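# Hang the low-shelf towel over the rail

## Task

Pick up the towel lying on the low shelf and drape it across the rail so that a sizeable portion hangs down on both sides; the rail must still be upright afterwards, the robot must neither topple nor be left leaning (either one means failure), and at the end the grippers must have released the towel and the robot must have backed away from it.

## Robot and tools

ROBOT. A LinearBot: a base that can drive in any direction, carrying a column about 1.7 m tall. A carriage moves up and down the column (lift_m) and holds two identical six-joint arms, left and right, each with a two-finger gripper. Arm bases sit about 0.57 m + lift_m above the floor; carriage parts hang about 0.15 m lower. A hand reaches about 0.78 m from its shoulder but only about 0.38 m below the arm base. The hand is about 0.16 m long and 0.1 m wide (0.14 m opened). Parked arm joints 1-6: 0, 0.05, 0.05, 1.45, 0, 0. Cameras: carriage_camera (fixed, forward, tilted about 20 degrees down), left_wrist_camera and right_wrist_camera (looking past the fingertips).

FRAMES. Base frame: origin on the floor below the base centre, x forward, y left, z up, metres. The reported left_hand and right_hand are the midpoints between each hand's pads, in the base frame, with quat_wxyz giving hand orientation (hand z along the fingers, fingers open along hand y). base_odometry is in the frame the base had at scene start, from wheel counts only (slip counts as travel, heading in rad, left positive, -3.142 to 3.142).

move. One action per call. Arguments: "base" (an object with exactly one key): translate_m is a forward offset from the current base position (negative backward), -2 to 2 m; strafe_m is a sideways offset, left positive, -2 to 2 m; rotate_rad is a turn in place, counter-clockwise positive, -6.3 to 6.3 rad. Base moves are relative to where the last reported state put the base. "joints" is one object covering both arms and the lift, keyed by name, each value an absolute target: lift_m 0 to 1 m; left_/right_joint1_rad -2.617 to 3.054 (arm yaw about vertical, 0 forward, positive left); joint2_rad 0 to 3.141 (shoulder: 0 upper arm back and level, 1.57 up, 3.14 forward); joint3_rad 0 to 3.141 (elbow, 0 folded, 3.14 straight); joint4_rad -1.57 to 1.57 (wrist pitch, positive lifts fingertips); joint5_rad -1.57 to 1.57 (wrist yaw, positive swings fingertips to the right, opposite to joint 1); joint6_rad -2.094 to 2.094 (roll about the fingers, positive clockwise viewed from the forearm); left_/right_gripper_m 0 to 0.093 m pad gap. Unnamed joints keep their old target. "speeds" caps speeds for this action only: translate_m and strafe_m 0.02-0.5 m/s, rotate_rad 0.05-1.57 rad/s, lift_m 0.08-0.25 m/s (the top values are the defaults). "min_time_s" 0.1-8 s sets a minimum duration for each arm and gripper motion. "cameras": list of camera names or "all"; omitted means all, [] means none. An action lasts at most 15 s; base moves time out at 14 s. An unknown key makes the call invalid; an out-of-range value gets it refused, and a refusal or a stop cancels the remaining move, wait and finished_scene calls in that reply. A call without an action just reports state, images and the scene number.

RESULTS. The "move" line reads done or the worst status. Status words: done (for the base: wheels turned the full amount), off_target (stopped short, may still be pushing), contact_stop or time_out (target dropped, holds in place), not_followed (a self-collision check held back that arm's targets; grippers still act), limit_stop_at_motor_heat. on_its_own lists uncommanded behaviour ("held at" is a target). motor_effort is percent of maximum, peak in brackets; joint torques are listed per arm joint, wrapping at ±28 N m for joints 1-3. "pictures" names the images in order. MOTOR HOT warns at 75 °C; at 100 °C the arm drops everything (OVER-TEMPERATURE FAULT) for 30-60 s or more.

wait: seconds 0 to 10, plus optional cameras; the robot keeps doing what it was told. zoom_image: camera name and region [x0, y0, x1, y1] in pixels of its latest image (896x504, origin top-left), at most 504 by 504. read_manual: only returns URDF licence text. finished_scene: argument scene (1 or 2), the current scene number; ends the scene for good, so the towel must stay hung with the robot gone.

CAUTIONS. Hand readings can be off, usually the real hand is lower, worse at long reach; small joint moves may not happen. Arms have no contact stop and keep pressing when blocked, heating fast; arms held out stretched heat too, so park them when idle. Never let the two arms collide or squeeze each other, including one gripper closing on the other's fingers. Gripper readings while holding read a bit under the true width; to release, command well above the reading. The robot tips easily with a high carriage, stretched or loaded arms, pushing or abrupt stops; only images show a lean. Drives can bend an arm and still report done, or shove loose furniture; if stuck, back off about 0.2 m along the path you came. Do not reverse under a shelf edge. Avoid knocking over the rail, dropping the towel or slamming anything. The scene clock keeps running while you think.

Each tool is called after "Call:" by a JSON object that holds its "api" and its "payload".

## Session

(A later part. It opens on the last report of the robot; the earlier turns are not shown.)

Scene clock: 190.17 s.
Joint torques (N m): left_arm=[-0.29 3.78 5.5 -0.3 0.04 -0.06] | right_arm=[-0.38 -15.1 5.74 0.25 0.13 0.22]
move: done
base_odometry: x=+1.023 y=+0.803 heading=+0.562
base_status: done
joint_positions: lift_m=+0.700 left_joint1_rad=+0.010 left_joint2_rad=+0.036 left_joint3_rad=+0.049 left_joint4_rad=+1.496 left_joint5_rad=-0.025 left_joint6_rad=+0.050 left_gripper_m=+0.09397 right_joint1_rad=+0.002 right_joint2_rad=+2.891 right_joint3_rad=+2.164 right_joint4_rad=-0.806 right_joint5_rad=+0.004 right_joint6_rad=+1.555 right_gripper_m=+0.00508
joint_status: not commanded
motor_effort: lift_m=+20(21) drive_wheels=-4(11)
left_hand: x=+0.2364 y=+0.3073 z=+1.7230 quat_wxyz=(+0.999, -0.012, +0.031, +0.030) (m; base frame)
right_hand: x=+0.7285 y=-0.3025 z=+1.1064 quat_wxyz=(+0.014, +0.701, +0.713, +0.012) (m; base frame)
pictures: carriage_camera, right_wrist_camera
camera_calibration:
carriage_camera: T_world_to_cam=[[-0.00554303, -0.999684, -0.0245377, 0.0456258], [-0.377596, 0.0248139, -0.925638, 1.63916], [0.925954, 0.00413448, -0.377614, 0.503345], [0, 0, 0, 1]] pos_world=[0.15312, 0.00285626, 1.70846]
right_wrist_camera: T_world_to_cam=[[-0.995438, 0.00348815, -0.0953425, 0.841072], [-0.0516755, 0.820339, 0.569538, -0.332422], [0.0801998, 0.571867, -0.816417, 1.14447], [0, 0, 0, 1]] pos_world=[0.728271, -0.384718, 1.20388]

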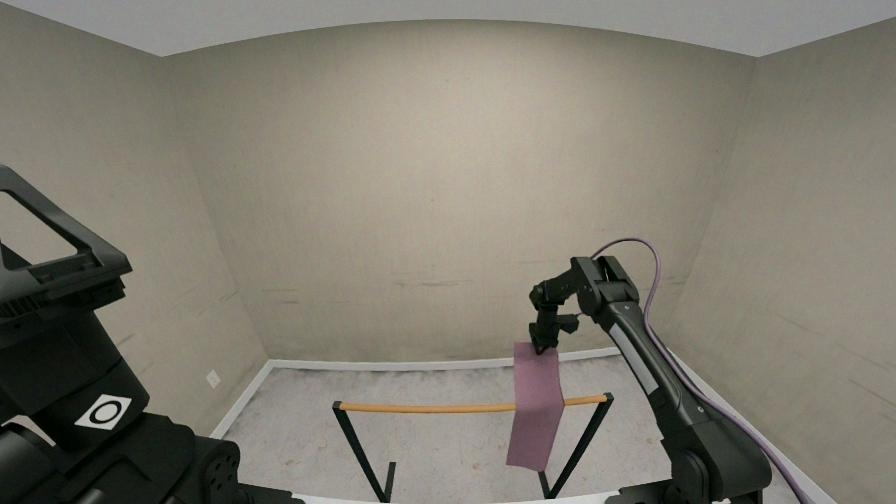

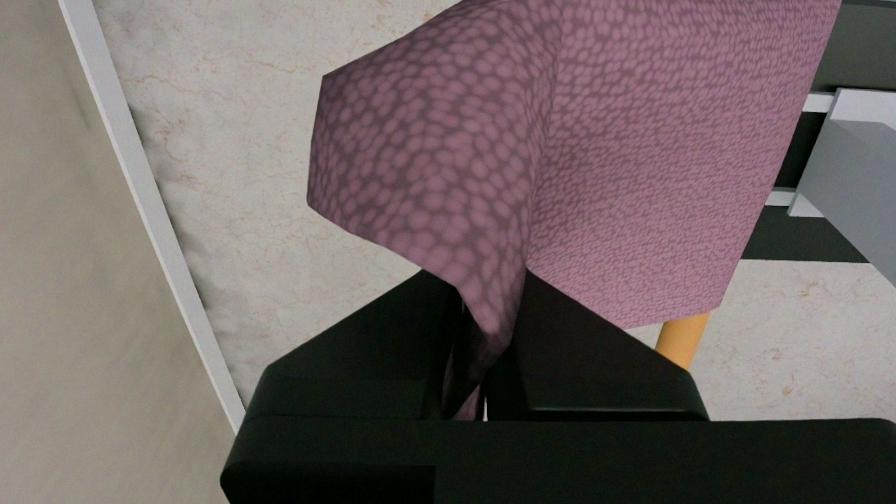

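Call:
{"api": "move", "payload": {"joints": {"lift_m": 0.5}, "speeds": {"lift_m": 0.1}, "cameras": ["carriage_camera", "right_wrist_camera"]}}

Scene clock: 209.07 s.
Joint torques (N m): left_arm=[-0.34 3.88 5.55 -0.3 0.04 -0.07] | right_arm=[-0.4 -15.06 5.86 0.3 0.13 0.23]
move: done
base_odometry: x=+1.023 y=+0.803 heading=+0.562
base_status: not commanded
joint_positions: lift_m=+0.500 left_joint1_rad=+0.010 left_joint2_rad=+0.036 left_joint3_rad=+0.049 left_joint4_rad=+1.496 left_joint5_rad=-0.025 left_joint6_rad=+0.050 left_gripper_m=+0.09397 right_joint1_rad=+0.002 right_joint2_rad=+2.893 right_joint3_rad=+2.163 right_joint4_rad=-0.812 right_joint5_rad=+0.004 right_joint6_rad=+1.555 right_gripper_m=+0.00507
joint_status: all done
motor_effort: lift_m=+20(21) drive_wheels=-4(5)
left_hand: x=+0.2364 y=+0.3073 z=+1.5230 quat_wxyz=(+0.999, -0.012, +0.031, +0.030) (m; base frame)
right_hand: x=+0.7265 y=-0.3025 z=+0.9056 quat_wxyz=(+0.012, +0.701, +0.713, +0.009) (m; base frame)
pictures: carriage_camera, right_wrist_camera
camera_calibration:
carriage_camera: T_world_to_cam=[[-0.00554303, -0.999684, -0.0245377, 0.0407183], [-0.377596, 0.0248139, -0.925638, 1.45404], [0.925954, 0.00413448, -0.377614, 0.427822], [0, 0, 0, 1]] pos_world=[0.15312, 0.00285626, 1.50846]
right_wrist_camera: T_world_to_cam=[[-0.996104, 0.00351059, -0.0881139, 0.813972], [-0.0475241, 0.820318, 0.56993, -0.221452], [0.0742821, 0.571898, -0.816955, 0.985528], [0, 0, 0, 1]] pos_world=[0.727069, -0.384818, 1.00307]

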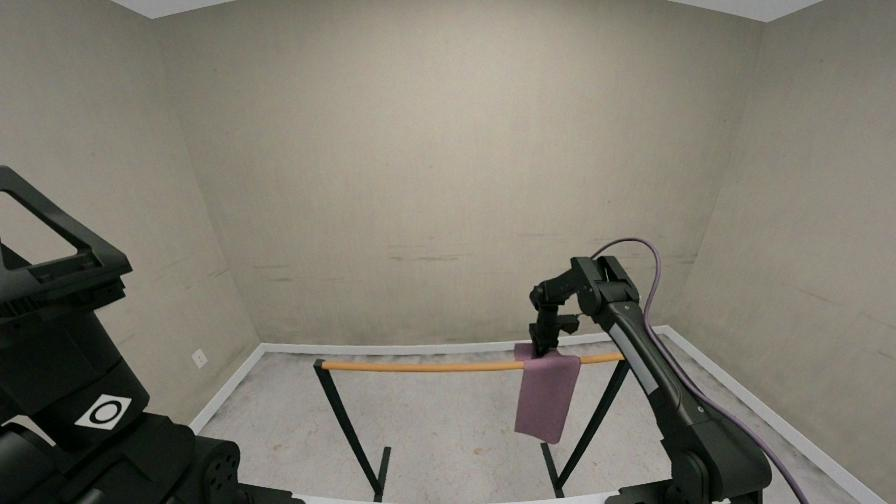

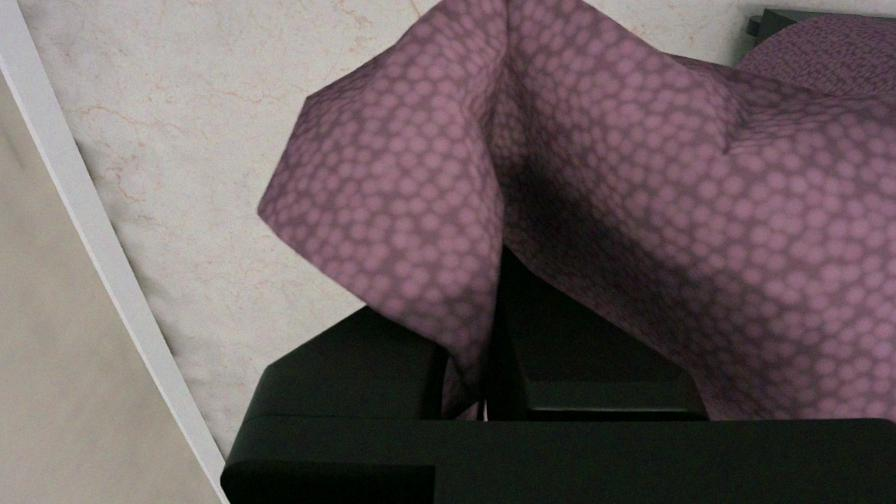

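Call:
{"api": "move", "payload": {"joints": {"lift_m": 0.37}, "speeds": {"lift_m": 0.1}, "cameras": ["carriage_camera", "right_wrist_camera"]}}

Scene clock: 215.13 s.
Joint torques (N m): left_arm=[-0.32 3.75 5.61 -0.28 0.05 -0.08] | right_arm=[-0.69 -15.25 5.96 0.28 0.12 0.22]
move: done
base_odometry: x=+1.023 y=+0.803 heading=+0.562
base_status: not commanded
joint_positions: lift_m=+0.370 left_joint1_rad=+0.010 left_joint2_rad=+0.036 left_joint3_rad=+0.049 left_joint4_rad=+1.496 left_joint5_rad=-0.025 left_joint6_rad=+0.050 left_gripper_m=+0.09397 right_joint1_rad=+0.002 right_joint2_rad=+2.894 right_joint3_rad=+2.162 right_joint4_rad=-0.815 right_joint5_rad=+0.004 right_joint6_rad=+1.555 right_gripper_m=+0.00507
joint_status: all done
motor_effort: lift_m=+20(20) drive_wheels=-4(5)
left_hand: x=+0.2364 y=+0.3073 z=+1.3930 quat_wxyz=(+0.999, -0.012, +0.031, +0.030) (m; base frame)
right_hand: x=+0.7253 y=-0.3025 z=+0.7749 quat_wxyz=(+0.010, +0.701, +0.713, +0.007) (m; base frame)
pictures: carriage_camera, right_wrist_camera
camera_calibration:
carriage_camera: T_world_to_cam=[[-0.00554303, -0.999684, -0.0245377, 0.0375284], [-0.377596, 0.0248139, -0.925638, 1.3337], [0.925954, 0.00413448, -0.377614, 0.378732], [0, 0, 0, 1]] pos_world=[0.15312, 0.00285626, 1.37846]
right_wrist_camera: T_world_to_cam=[[-0.996498, 0.00357637, -0.0835369, 0.797975], [-0.0448503, 0.820328, 0.570132, -0.14911], [0.0705666, 0.571882, -0.817295, 0.881794], [0, 0, 0, 1]] pos_world=[0.726268, -0.384818, 0.872358]

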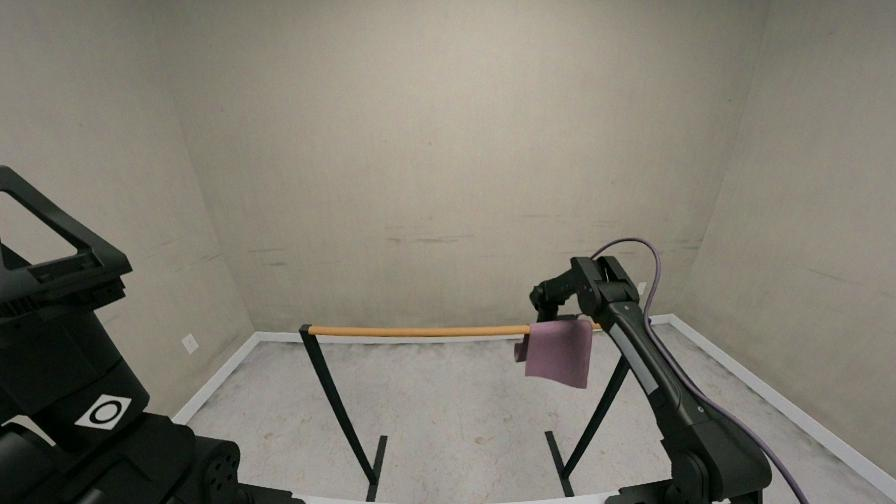

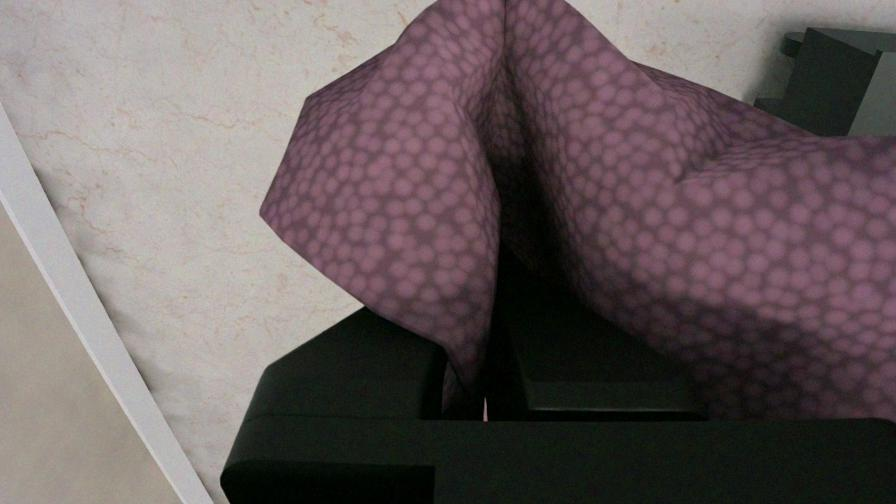

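Call:
{"api": "move", "payload": {"joints": {"left_joint1_rad": 0, "left_joint2_rad": 1.913, "left_joint3_rad": 0.369, "left_joint4_rad": 1.544, "left_joint5_rad": 1.55, "left_joint6_rad": 0}, "min_time_s": 2.5, "cameras": ["carriage_camera", "left_wrist_camera"]}}

Scene clock: 253.43 s.
Joint torques (N m): left_arm=[-0.87 -4.59 3.81 1.94 0.19 -0.17] | right_arm=[-0.42 -15.13 5.7 0.3 0.11 0.23]
move: done
base_odometry: x=+1.023 y=+0.803 heading=+0.562
base_status: not commanded
joint_positions: lift_m=+0.370 left_joint1_rad=+0.006 left_joint2_rad=+1.899 left_joint3_rad=+0.357 left_joint4_rad=+1.525 left_joint5_rad=+1.537 left_joint6_rad=+0.009 left_gripper_m=+0.09398 right_joint1_rad=+0.002 right_joint2_rad=+2.894 right_joint3_rad=+2.162 right_joint4_rad=-0.815 right_joint5_rad=+0.004 right_joint6_rad=+1.555 right_gripper_m=+0.00507
joint_status: all done
motor_effort: lift_m=+20(21) drive_wheels=+5(5)
left_hand: x=+0.4738 y=+0.1326 z=+1.0802 quat_wxyz=(+0.508, +0.488, +0.512, -0.492) (m; base frame)
right_hand: x=+0.7253 y=-0.3025 z=+0.7749 quat_wxyz=(+0.010, +0.701, +0.713, +0.007) (m; base frame)
pictures: carriage_camera, left_wrist_camera
camera_calibration:
carriage_camera: T_world_to_cam=[[-0.00554303, -0.999684, -0.0245377, 0.0375284], [-0.377596, 0.0248139, -0.925638, 1.3337], [0.925954, 0.00413448, -0.377614, 0.378732], [0, 0, 0, 1]] pos_world=[0.15312, 0.00285626, 1.37846]
left_wrist_camera: T_world_to_cam=[[-0.999703, -0.0193525, -0.014812, 0.49093], [0.000502796, 0.59128, -0.806466, 0.794473], [0.0243652, -0.806234, -0.591095, 0.854747], [0, 0, 0, 1]] pos_world=[0.469559, 0.22887, 1.15322]

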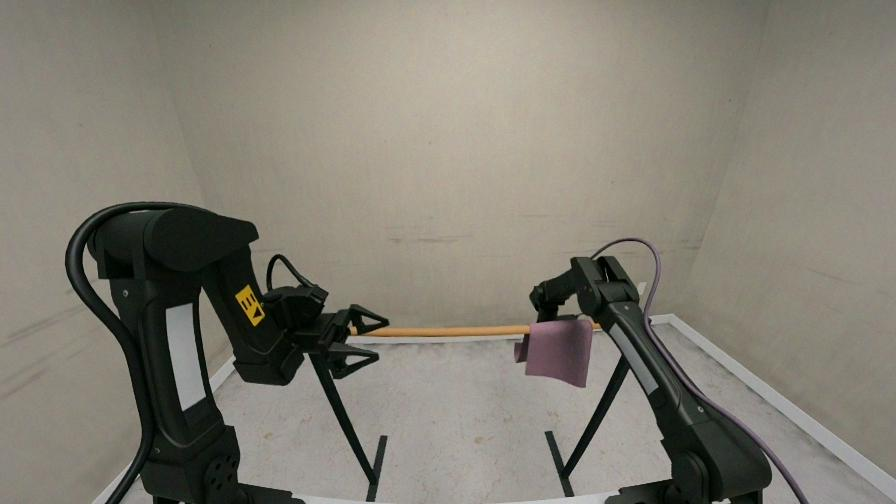

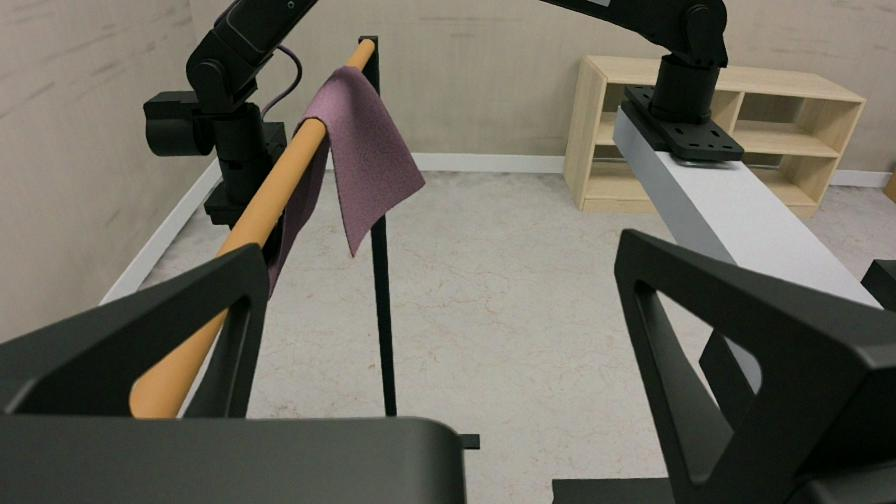

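Call:
{"api": "move", "payload": {"joints": {"lift_m": 0.7}, "speeds": {"lift_m": 0.15}, "cameras": ["left_wrist_camera"]}}

Call:
{"api": "move", "payload": {"base": {"translate_m": -0.18}, "speeds": {"translate_m": 0.12}, "cameras": ["left_wrist_camera", "right_wrist_camera", "carriage_camera"]}}

Scene clock: 270.37 s.
Joint torques (N m): left_arm=[-0.85 -5.12 3.52 1.82 0.18 -0.16] | right_arm=[-0.5 -15.3 5.79 0.32 0.12 0.23]
move: done
base_odometry: x=+1.023 y=+0.803 heading=+0.562
base_status: not commanded
joint_positions: lift_m=+0.700 left_joint1_rad=+0.006 left_joint2_rad=+1.905 left_joint3_rad=+0.361 left_joint4_rad=+1.536 left_joint5_rad=+1.539 left_joint6_rad=+0.008 left_gripper_m=+0.09398 right_joint1_rad=+0.002 right_joint2_rad=+2.895 right_joint3_rad=+2.162 right_joint4_rad=-0.813 right_joint5_rad=+0.004 right_joint6_rad=+1.555 right_gripper_m=+0.00507
joint_status: all done
motor_effort: lift_m=+25(30) drive_wheels=+5(5)
left_hand: x=+0.4744 y=+0.1326 z=+1.4099 quat_wxyz=(+0.509, +0.491, +0.509, -0.490) (m; base frame)
right_hand: x=+0.7253 y=-0.3025 z=+1.1037 quat_wxyz=(+0.010, +0.701, +0.713, +0.008) (m; base frame)
pictures: left_wrist_camera
camera_calibration:
left_wrist_camera: T_world_to_cam=[[-0.999591, -0.0166759, -0.0232144, 0.507835], [0.0088671, 0.591188, -0.806485, 1.05639], [0.0271729, -0.806362, -0.590798, 1.04783], [0, 0, 0, 1]] pos_world=[0.469788, 0.228873, 1.48281]

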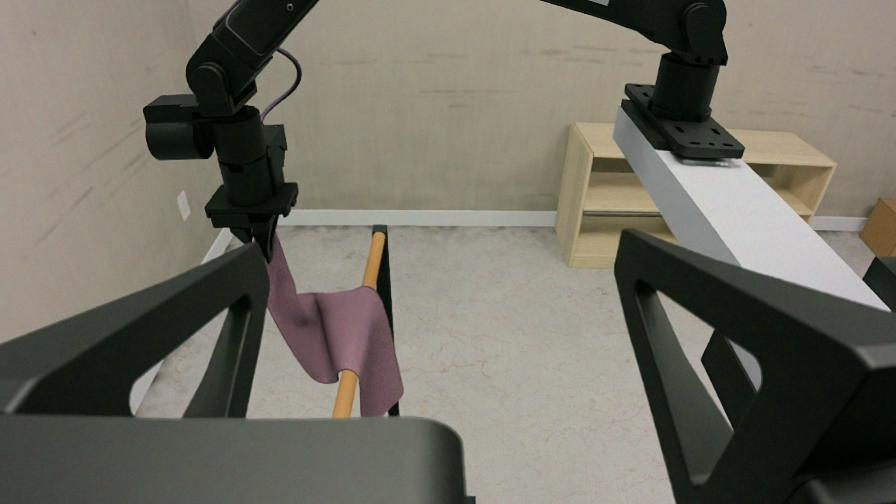

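Scene clock: 272.63 s.
Joint torques (N m): left_arm=[-0.85 -5.04 3.47 1.85 0.15 -0.14] | right_arm=[-0.4 -15.36 5.7 0.27 0.13 0.22]
move: done
base_odometry: x=+0.871 y=+0.707 heading=+0.563
base_status: done
joint_positions: lift_m=+0.700 left_joint1_rad=+0.006 left_joint2_rad=+1.905 left_joint3_rad=+0.361 left_joint4_rad=+1.536 left_joint5_rad=+1.540 left_joint6_rad=+0.008 left_gripper_m=+0.09398 right_joint1_rad=+0.002 right_joint2_rad=+2.895 right_joint3_rad=+2.162 right_joint4_rad=-0.811 right_joint5_rad=+0.004 right_joint6_rad=+1.555 right_gripper_m=+0.00507
joint_status: not commanded
motor_effort: lift_m=+25(25) drive_wheels=+7(13)
left_hand: x=+0.4742 y=+0.1325 z=+1.4099 quat_wxyz=(+0.509, +0.491, +0.509, -0.491) (m; base frame)
right_hand: x=+0.7257 y=-0.3025 z=+1.1037 quat_wxyz=(+0.011, +0.701, +0.713, +0.008) (m; base frame)
pictures: carriage_camera, left_wrist_camera, right_wrist_camera
camera_calibration:
carriage_camera: T_world_to_cam=[[-0.00554303, -0.999684, -0.0245377, 0.0456135], [-0.377596, 0.0248139, -0.925638, 1.6387], [0.925954, 0.00413448, -0.377614, 0.503156], [0, 0, 0, 1]] pos_world=[0.15312, 0.00285626, 1.70796]
left_wrist_camera: T_world_to_cam=[[-0.999612, -0.0155138, -0.0231224, 0.507341], [0.00947993, 0.591184, -0.806481, 1.0561], [0.0261811, -0.806387, -0.590808, 1.04832], [0, 0, 0, 1]] pos_world=[0.469686, 0.228874, 1.48281]
right_wrist_camera: T_world_to_cam=[[-0.996334, 0.00360072, -0.0854763, 0.827861], [-0.0459394, 0.820333, 0.570038, -0.335656], [0.0721716, 0.571875, -0.81716, 1.14918], [0, 0, 0, 1]] pos_world=[0.726468, -0.384818, 1.20116]

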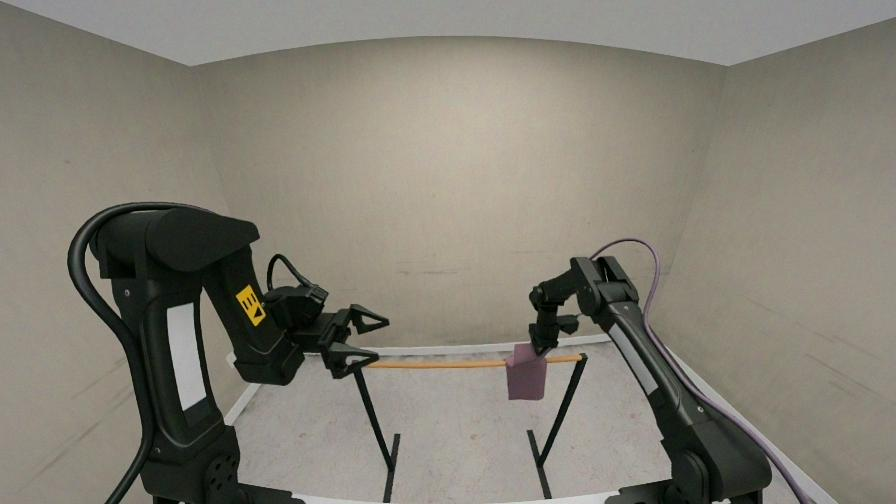

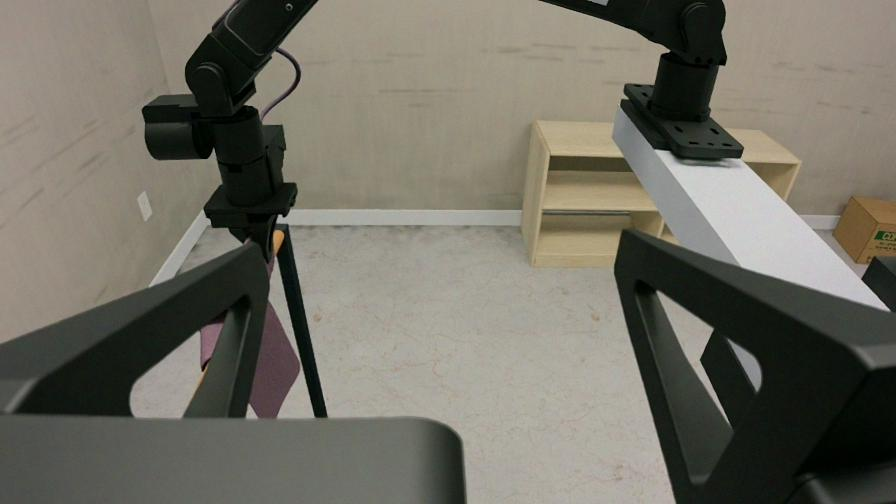

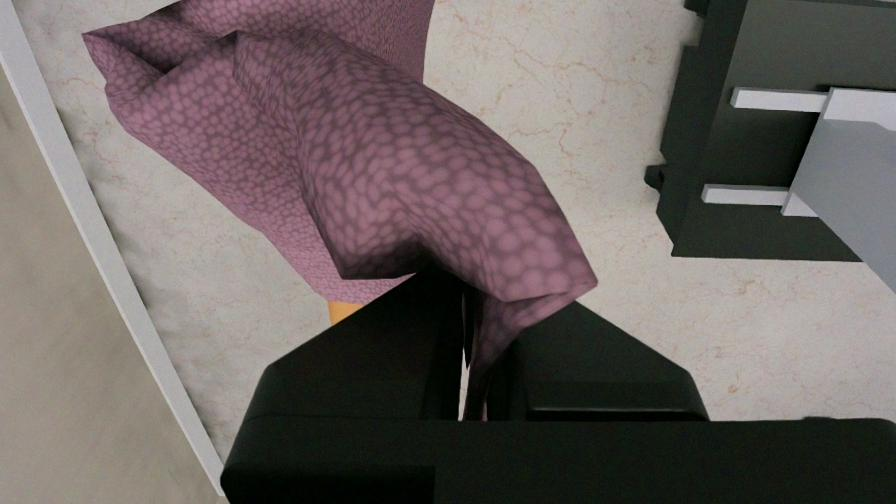

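Call:
{"api": "move", "payload": {"base": {"translate_m": -0.25}, "speeds": {"translate_m": 0.12}, "cameras": ["left_wrist_camera", "right_wrist_camera", "carriage_camera"]}}

Scene clock: 283.50 s.
Joint torques (N m): left_arm=[-0.79 -5.05 3.58 1.82 0.16 -0.2] | right_arm=[-0.4 -15.25 5.76 0.25 0.13 0.22]
move: done
base_odometry: x=+0.660 y=+0.574 heading=+0.563
base_status: done
joint_positions: lift_m=+0.700 left_joint1_rad=+0.006 left_joint2_rad=+1.905 left_joint3_rad=+0.361 left_joint4_rad=+1.536 left_joint5_rad=+1.541 left_joint6_rad=+0.008 left_gripper_m=+0.09398 right_joint1_rad=+0.002 right_joint2_rad=+2.895 right_joint3_rad=+2.162 right_joint4_rad=-0.809 right_joint5_rad=+0.004 right_joint6_rad=+1.555 right_gripper_m=+0.00507
joint_status: not commanded
motor_effort: lift_m=+25(25) drive_wheels=-1(14)
left_hand: x=+0.4741 y=+0.1325 z=+1.4099 quat_wxyz=(+0.509, +0.491, +0.509, -0.491) (m; base frame)
right_hand: x=+0.7264 y=-0.3025 z=+1.1037 quat_wxyz=(+0.012, +0.701, +0.713, +0.009) (m; base frame)
pictures: carriage_camera, left_wrist_camera, right_wrist_camera
camera_calibration:
carriage_camera: T_world_to_cam=[[-0.00554303, -0.999684, -0.0245377, 0.0456135], [-0.377596, 0.0248139, -0.925638, 1.6387], [0.925954, 0.00413448, -0.377614, 0.503156], [0, 0, 0, 1]] pos_world=[0.15312, 0.00285626, 1.70796]
left_wrist_camera: T_world_to_cam=[[-0.999617, -0.0150955, -0.0231924, 0.507351], [0.00978372, 0.591184, -0.806477, 1.05595], [0.0258852, -0.806395, -0.59081, 1.04847], [0, 0, 0, 1]] pos_world=[0.469686, 0.228875, 1.48281]
right_wrist_camera: T_world_to_cam=[[-0.996104, 0.00351059, -0.0881139, 0.831228], [-0.0475241, 0.820318, 0.56993, -0.334365], [0.0742821, 0.571898, -0.816955, 1.14738], [0, 0, 0, 1]] pos_world=[0.726869, -0.384818, 1.20117]

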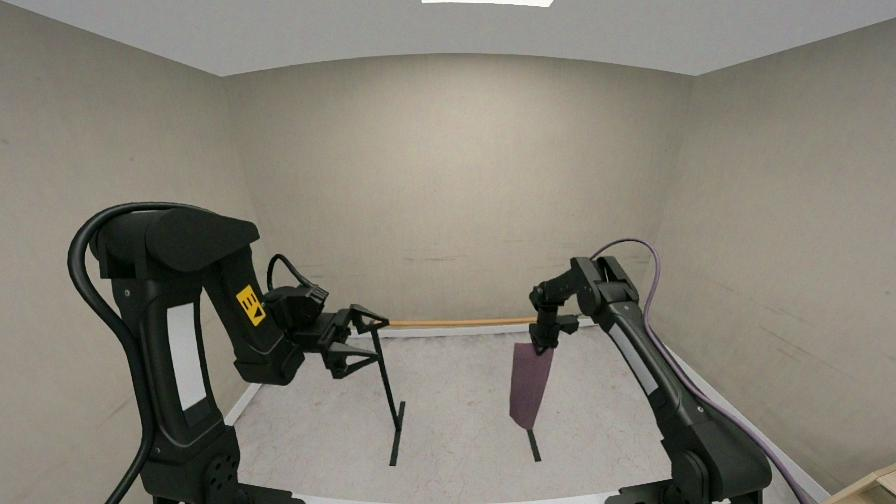

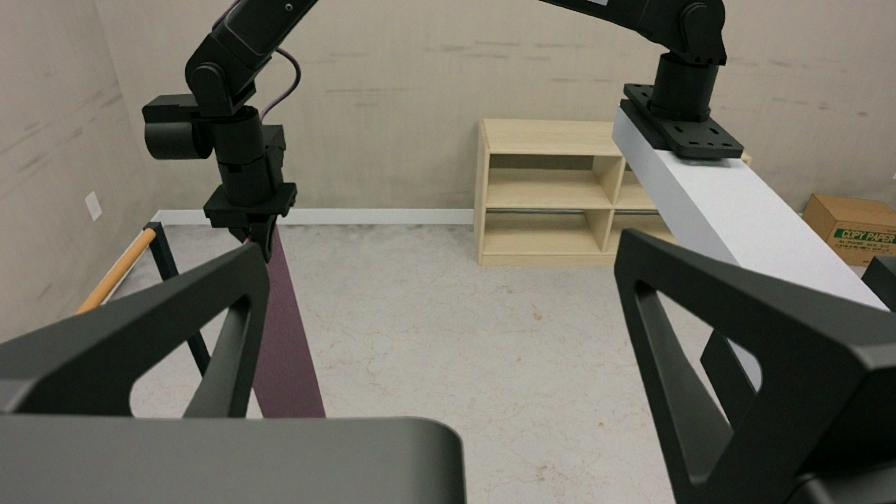

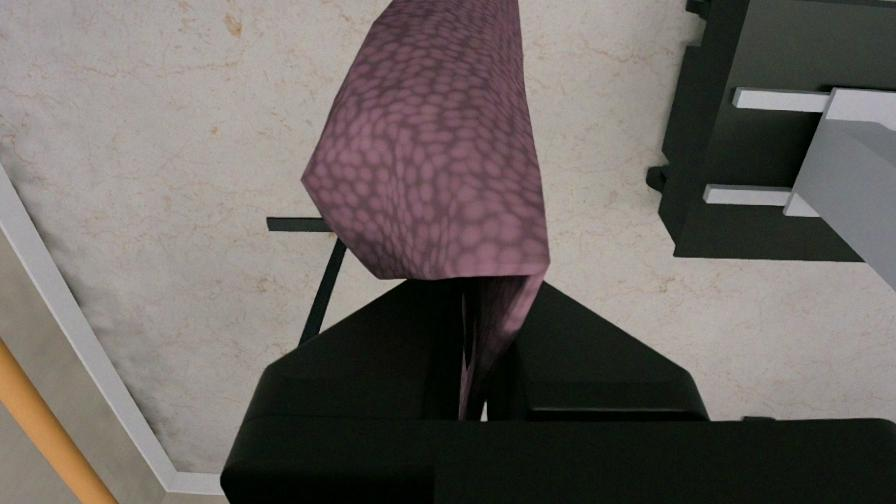

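Call:
{"api": "move", "payload": {"joints": {"lift_m": 0.66}, "speeds": {"lift_m": 0.1}, "cameras": []}}

Call:
{"api": "move", "payload": {"base": {"translate_m": 0.42}, "speeds": {"translate_m": 0.13}, "cameras": ["left_wrist_camera", "carriage_camera"]}}

Call:
{"api": "move", "payload": {"joints": {"lift_m": 0.48}, "speeds": {"lift_m": 0.08}, "cameras": ["left_wrist_camera", "carriage_camera"]}}

Scene clock: 288.10 s.
Joint torques (N m): left_arm=[-0.85 -5.23 3.45 1.8 0.15 -0.16] | right_arm=[-0.4 -15.43 5.75 0.23 0.13 0.23]
move: done
base_odometry: x=+0.660 y=+0.574 heading=+0.563
base_status: not commanded
joint_positions: lift_m=+0.660 left_joint1_rad=+0.006 left_joint2_rad=+1.905 left_joint3_rad=+0.362 left_joint4_rad=+1.539 left_joint5_rad=+1.541 left_joint6_rad=+0.008 left_gripper_m=+0.09398 right_joint1_rad=+0.002 right_joint2_rad=+2.897 right_joint3_rad=+2.162 right_joint4_rad=-0.807 right_joint5_rad=+0.004 right_joint6_rad=+1.555 right_gripper_m=+0.00507
joint_status: all done
motor_effort: lift_m=+21(21) drive_wheels=+2(2)
left_hand: x=+0.4743 y=+0.1325 z=+1.3706 quat_wxyz=(+0.510, +0.492, +0.508, -0.490) (m; base frame)
right_hand: x=+0.7260 y=-0.3025 z=+1.0632 quat_wxyz=(+0.011, +0.701, +0.713, +0.009) (m; base frame)
pictures: none
No camera images: "cameras" was empty.

Scene clock: 292.13 s.
Joint torques (N m): left_arm=[-0.88 -5.3 3.45 1.79 0.16 -0.17] | right_arm=[-0.38 -15.57 5.71 0.23 0.13 0.22]
move: done
base_odometry: x=+1.015 y=+0.798 heading=+0.564
base_status: done
joint_positions: lift_m=+0.660 left_joint1_rad=+0.006 left_joint2_rad=+1.905 left_joint3_rad=+0.362 left_joint4_rad=+1.539 left_joint5_rad=+1.541 left_joint6_rad=+0.008 left_gripper_m=+0.09398 right_joint1_rad=+0.002 right_joint2_rad=+2.897 right_joint3_rad=+2.162 right_joint4_rad=-0.808 right_joint5_rad=+0.004 right_joint6_rad=+1.555 right_gripper_m=+0.00507
joint_status: not commanded
motor_effort: lift_m=+20(21) drive_wheels=-5(10)
left_hand: x=+0.4743 y=+0.1325 z=+1.3706 quat_wxyz=(+0.510, +0.492, +0.508, -0.490) (m; base frame)
right_hand: x=+0.7259 y=-0.3025 z=+1.0632 quat_wxyz=(+0.011, +0.701, +0.713, +0.009) (m; base frame)
pictures: carriage_camera, left_wrist_camera
camera_calibration:
carriage_camera: T_world_to_cam=[[-0.00554303, -0.999684, -0.0245377, 0.0446443], [-0.377596, 0.0248139, -0.925638, 1.60214], [0.925954, 0.00413448, -0.377614, 0.48824], [0, 0, 0, 1]] pos_world=[0.15312, 0.00285626, 1.66846]
left_wrist_camera: T_world_to_cam=[[-0.999551, -0.0151772, -0.0258317, 0.510247], [0.0118638, 0.591211, -0.80643, 1.0232], [0.0275113, -0.806374, -0.590765, 1.02441], [0, 0, 0, 1]] pos_world=[0.469696, 0.228875, 1.44351]

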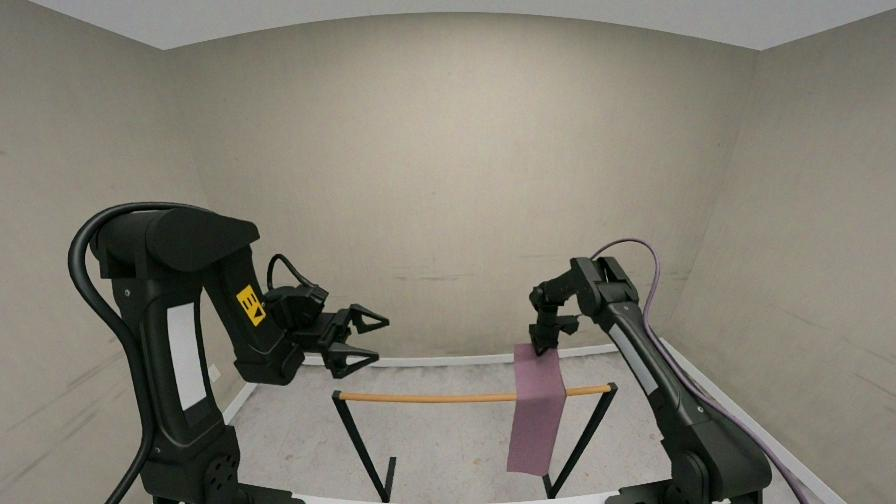

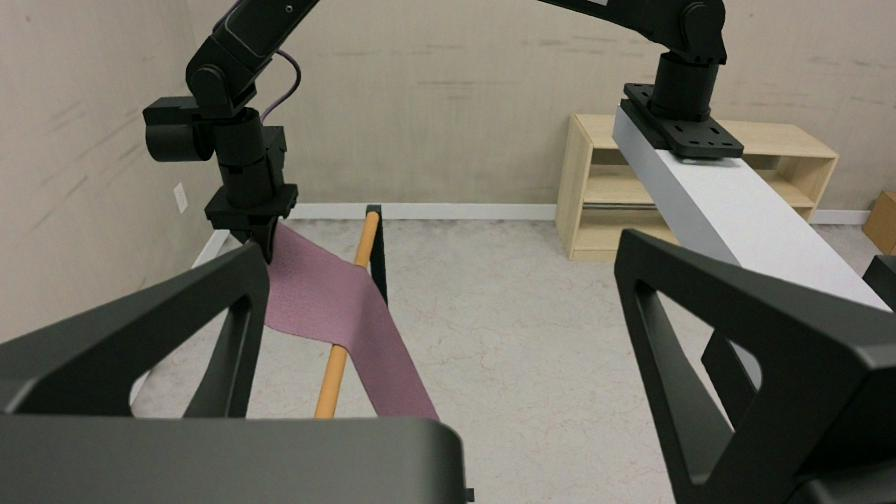

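Scene clock: 294.73 s.
Joint torques (N m): left_arm=[-0.83 -5.24 3.38 1.79 0.15 -0.16] | right_arm=[-0.59 -15.45 5.82 0.3 0.12 0.23]
move: done
base_odometry: x=+1.015 y=+0.798 heading=+0.564
base_status: not commanded
joint_positions: lift_m=+0.480 left_joint1_rad=+0.006 left_joint2_rad=+1.905 left_joint3_rad=+0.362 left_joint4_rad=+1.541 left_joint5_rad=+1.541 left_joint6_rad=+0.008 left_gripper_m=+0.09398 right_joint1_rad=+0.002 right_joint2_rad=+2.897 right_joint3_rad=+2.162 right_joint4_rad=-0.812 right_joint5_rad=+0.004 right_joint6_rad=+1.555 right_gripper_m=+0.00507
joint_status: all done
motor_effort: lift_m=+20(21) drive_wheels=+5(6)
left_hand: x=+0.4743 y=+0.1325 z=+1.1908 quat_wxyz=(+0.510, +0.492, +0.508, -0.490) (m; base frame)
right_hand: x=+0.7248 y=-0.3025 z=+0.8832 quat_wxyz=(+0.010, +0.701, +0.713, +0.007) (m; base frame)
pictures: carriage_camera, left_wrist_camera
camera_calibration:
carriage_camera: T_world_to_cam=[[-0.00554303, -0.999684, -0.0245377, 0.0402275], [-0.377596, 0.0248139, -0.925638, 1.43552], [0.925954, 0.00413448, -0.377614, 0.42027], [0, 0, 0, 1]] pos_world=[0.15312, 0.00285626, 1.48846]
left_wrist_camera: T_world_to_cam=[[-0.9995, -0.0151435, -0.0277718, 0.50783], [0.0134483, 0.591232, -0.80639, 0.877409], [0.0286311, -0.806359, -0.590732, 0.917626], [0, 0, 0, 1]] pos_world=[0.469503, 0.228875, 1.26371]

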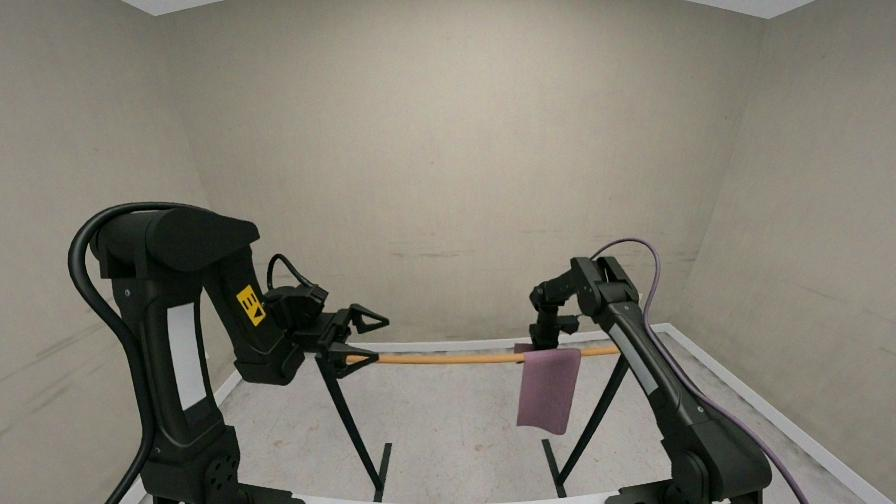

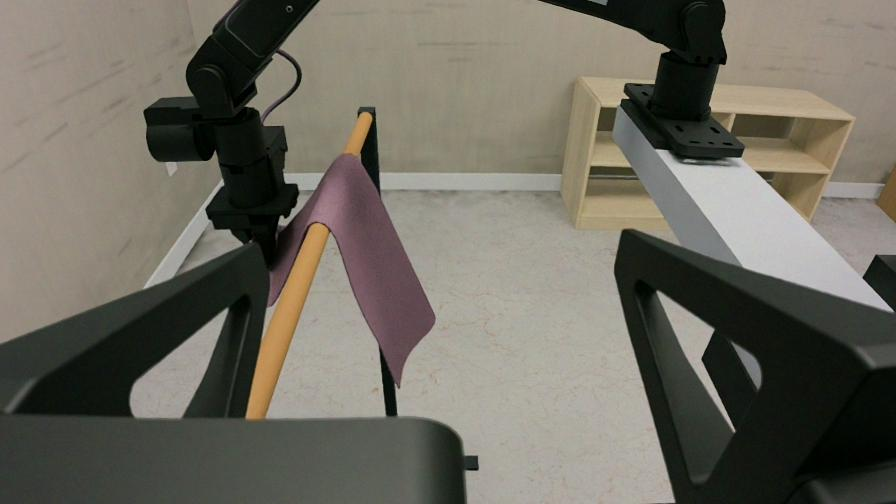

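Call:
{"api": "move", "payload": {"joints": {"right_gripper_m": 0.06}, "min_time_s": 1.5, "cameras": ["left_wrist_camera", "right_wrist_camera"]}}

Scene clock: 304.97 s.
Joint torques (N m): left_arm=[-0.91 -5.26 3.38 1.79 0.16 -0.17] | right_arm=[-0.46 -15.47 5.78 0.26 0.13 0.22]
move: done
MOTOR HOT: joint 2 (shoulder) of the right arm reports 76 °C; the controller stops that arm at 100 °C. To cool a motor, set the load down, stop pushing, or move to a pose that needs little force.
base_odometry: x=+1.015 y=+0.798 heading=+0.564
base_status: not commanded
joint_positions: lift_m=+0.480 left_joint1_rad=+0.006 left_joint2_rad=+1.905 left_joint3_rad=+0.362 left_joint4_rad=+1.541 left_joint5_rad=+1.541 left_joint6_rad=+0.008 left_gripper_m=+0.09398 right_joint1_rad=+0.002 right_joint2_rad=+2.897 right_joint3_rad=+2.162 right_joint4_rad=-0.812 right_joint5_rad=+0.004 right_joint6_rad=+1.555 right_gripper_m=+0.05988
joint_status: all done
motor_effort: lift_m=+20(20) drive_wheels=+5(5)
left_hand: x=+0.4743 y=+0.1325 z=+1.1908 quat_wxyz=(+0.510, +0.492, +0.508, -0.490) (m; base frame)
right_hand: x=+0.7248 y=-0.3025 z=+0.8832 quat_wxyz=(+0.010, +0.701, +0.713, +0.007) (m; base frame)
pictures: left_wrist_camera, right_wrist_camera
camera_calibration:
left_wrist_camera: T_world_to_cam=[[-0.9995, -0.0151435, -0.0277718, 0.50783], [0.0134483, 0.591232, -0.80639, 0.877409], [0.0286311, -0.806359, -0.590732, 0.917626], [0, 0, 0, 1]] pos_world=[0.469503, 0.228875, 1.26371]
right_wrist_camera: T_world_to_cam=[[-0.996588, 0.00390061, -0.0824466, 0.805642], [-0.0439535, 0.820393, 0.570109, -0.211479], [0.0698624, 0.571787, -0.817422, 0.970941], [0, 0, 0, 1]] pos_world=[0.725765, -0.384818, 0.980657]

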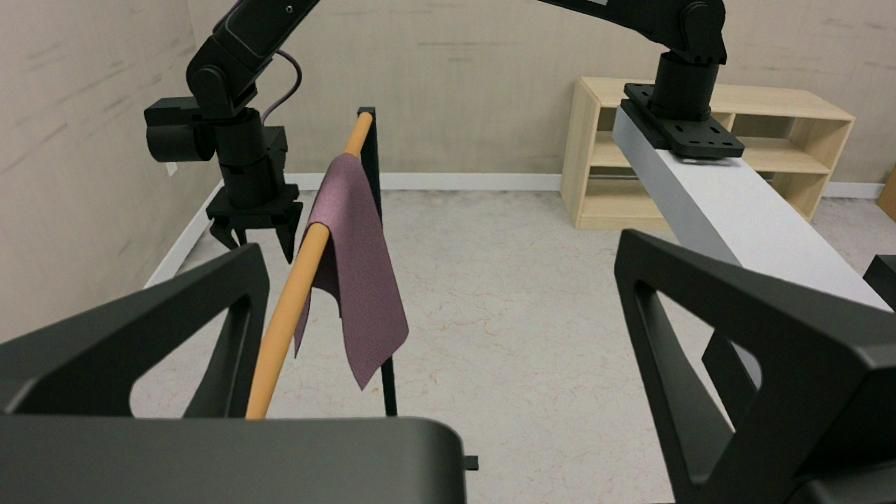

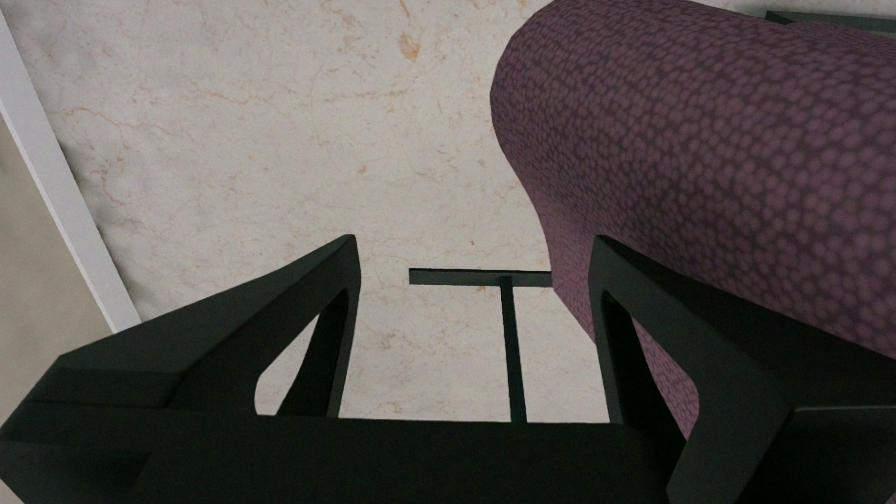

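Call:
{"api": "move", "payload": {"joints": {"lift_m": 0.72}, "speeds": {"lift_m": 0.15}, "cameras": ["left_wrist_camera"]}}

Call:
{"api": "move", "payload": {"base": {"translate_m": -0.5}, "speeds": {"translate_m": 0.25}, "cameras": ["left_wrist_camera", "carriage_camera"]}}

Scene clock: 310.57 s.
Joint torques (N m): left_arm=[-0.81 -5.27 3.37 1.76 0.13 -0.17] | right_arm=[-0.43 -15.6 5.86 0.26 0.13 0.24]
move: done
MOTOR HOT: still on. Joint 2 (shoulder) of the right arm reports 77 °C.
base_odometry: x=+1.015 y=+0.798 heading=+0.564
base_status: not commanded
joint_positions: lift_m=+0.720 left_joint1_rad=+0.006 left_joint2_rad=+1.906 left_joint3_rad=+0.362 left_joint4_rad=+1.543 left_joint5_rad=+1.541 left_joint6_rad=+0.008 left_gripper_m=+0.09398 right_joint1_rad=+0.002 right_joint2_rad=+2.898 right_joint3_rad=+2.161 right_joint4_rad=-0.811 right_joint5_rad=+0.004 right_joint6_rad=+1.555 right_gripper_m=+0.05989
joint_status: all done
motor_effort: lift_m=+24(30) drive_wheels=+5(6)
left_hand: x=+0.4744 y=+0.1325 z=+1.4303 quat_wxyz=(+0.510, +0.493, +0.507, -0.489) (m; base frame)
right_hand: x=+0.7245 y=-0.3025 z=+1.1221 quat_wxyz=(+0.009, +0.701, +0.713, +0.007) (m; base frame)
pictures: left_wrist_camera
camera_calibration:
left_wrist_camera: T_world_to_cam=[[-0.999456, -0.0151801, -0.029273, 0.516731], [0.0146396, 0.591184, -0.806404, 1.07001], [0.029547, -0.806394, -0.59064, 1.05854], [0, 0, 0, 1]] pos_world=[0.469509, 0.228875, 1.50321]

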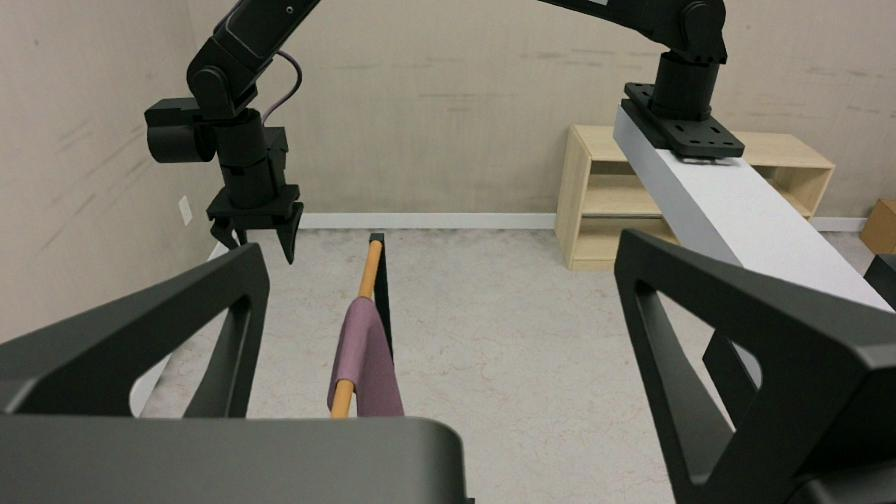

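Scene clock: 313.97 s.
Joint torques (N m): left_arm=[-0.85 -5.35 3.44 1.77 0.17 -0.16] | right_arm=[-0.4 -15.42 5.83 0.27 0.13 0.23]
move: done
MOTOR HOT: still on. Joint 2 (shoulder) of the right arm reports 78 °C.
base_odometry: x=+0.592 y=+0.531 heading=+0.565
base_status: done
joint_positions: lift_m=+0.720 left_joint1_rad=+0.006 left_joint2_rad=+1.906 left_joint3_rad=+0.363 left_joint4_rad=+1.543 left_joint5_rad=+1.541 left_joint6_rad=+0.008 left_gripper_m=+0.09398 right_joint1_rad=+0.002 right_joint2_rad=+2.898 right_joint3_rad=+2.161 right_joint4_rad=-0.810 right_joint5_rad=+0.003 right_joint6_rad=+1.555 right_gripper_m=+0.05989
joint_status: not commanded
motor_effort: lift_m=+25(25) drive_wheels=-6(20)
left_hand: x=+0.4745 y=+0.1325 z=+1.4303 quat_wxyz=(+0.511, +0.493, +0.507, -0.489) (m; base frame)
right_hand: x=+0.7248 y=-0.3024 z=+1.1221 quat_wxyz=(+0.010, +0.701, +0.713, +0.007) (m; base frame)
pictures: carriage_camera, left_wrist_camera
camera_calibration:
carriage_camera: T_world_to_cam=[[-0.00554303, -0.999684, -0.0245377, 0.0461043], [-0.377596, 0.0248139, -0.925638, 1.65721], [0.925954, 0.00413448, -0.377614, 0.510708], [0, 0, 0, 1]] pos_world=[0.15312, 0.00285626, 1.72796]
left_wrist_camera: T_world_to_cam=[[-0.999446, -0.0151687, -0.0296331, 0.517367], [0.0149368, 0.591188, -0.806395, 1.06986], [0.0297507, -0.806391, -0.590634, 1.05844], [0, 0, 0, 1]] pos_world=[0.46961, 0.228875, 1.50321]

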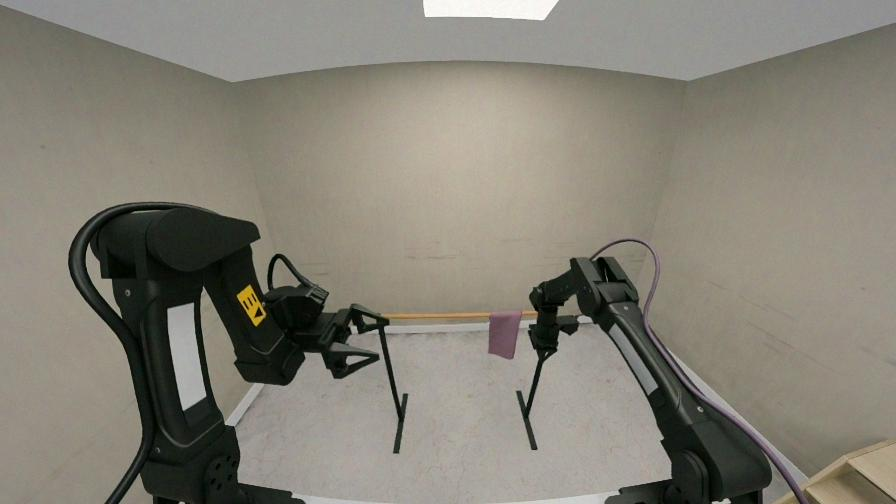

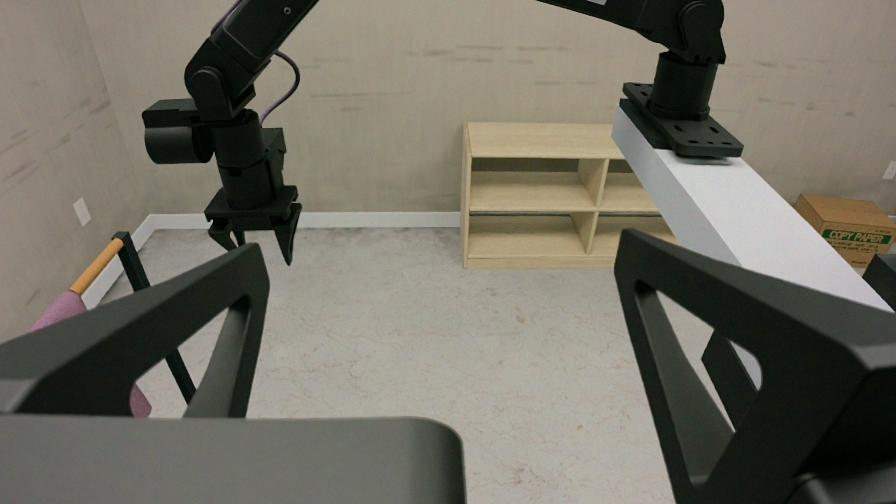

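Call:
{"api": "finished_scene", "payload": {"scene": 2}}

The scene is finished: the task was done.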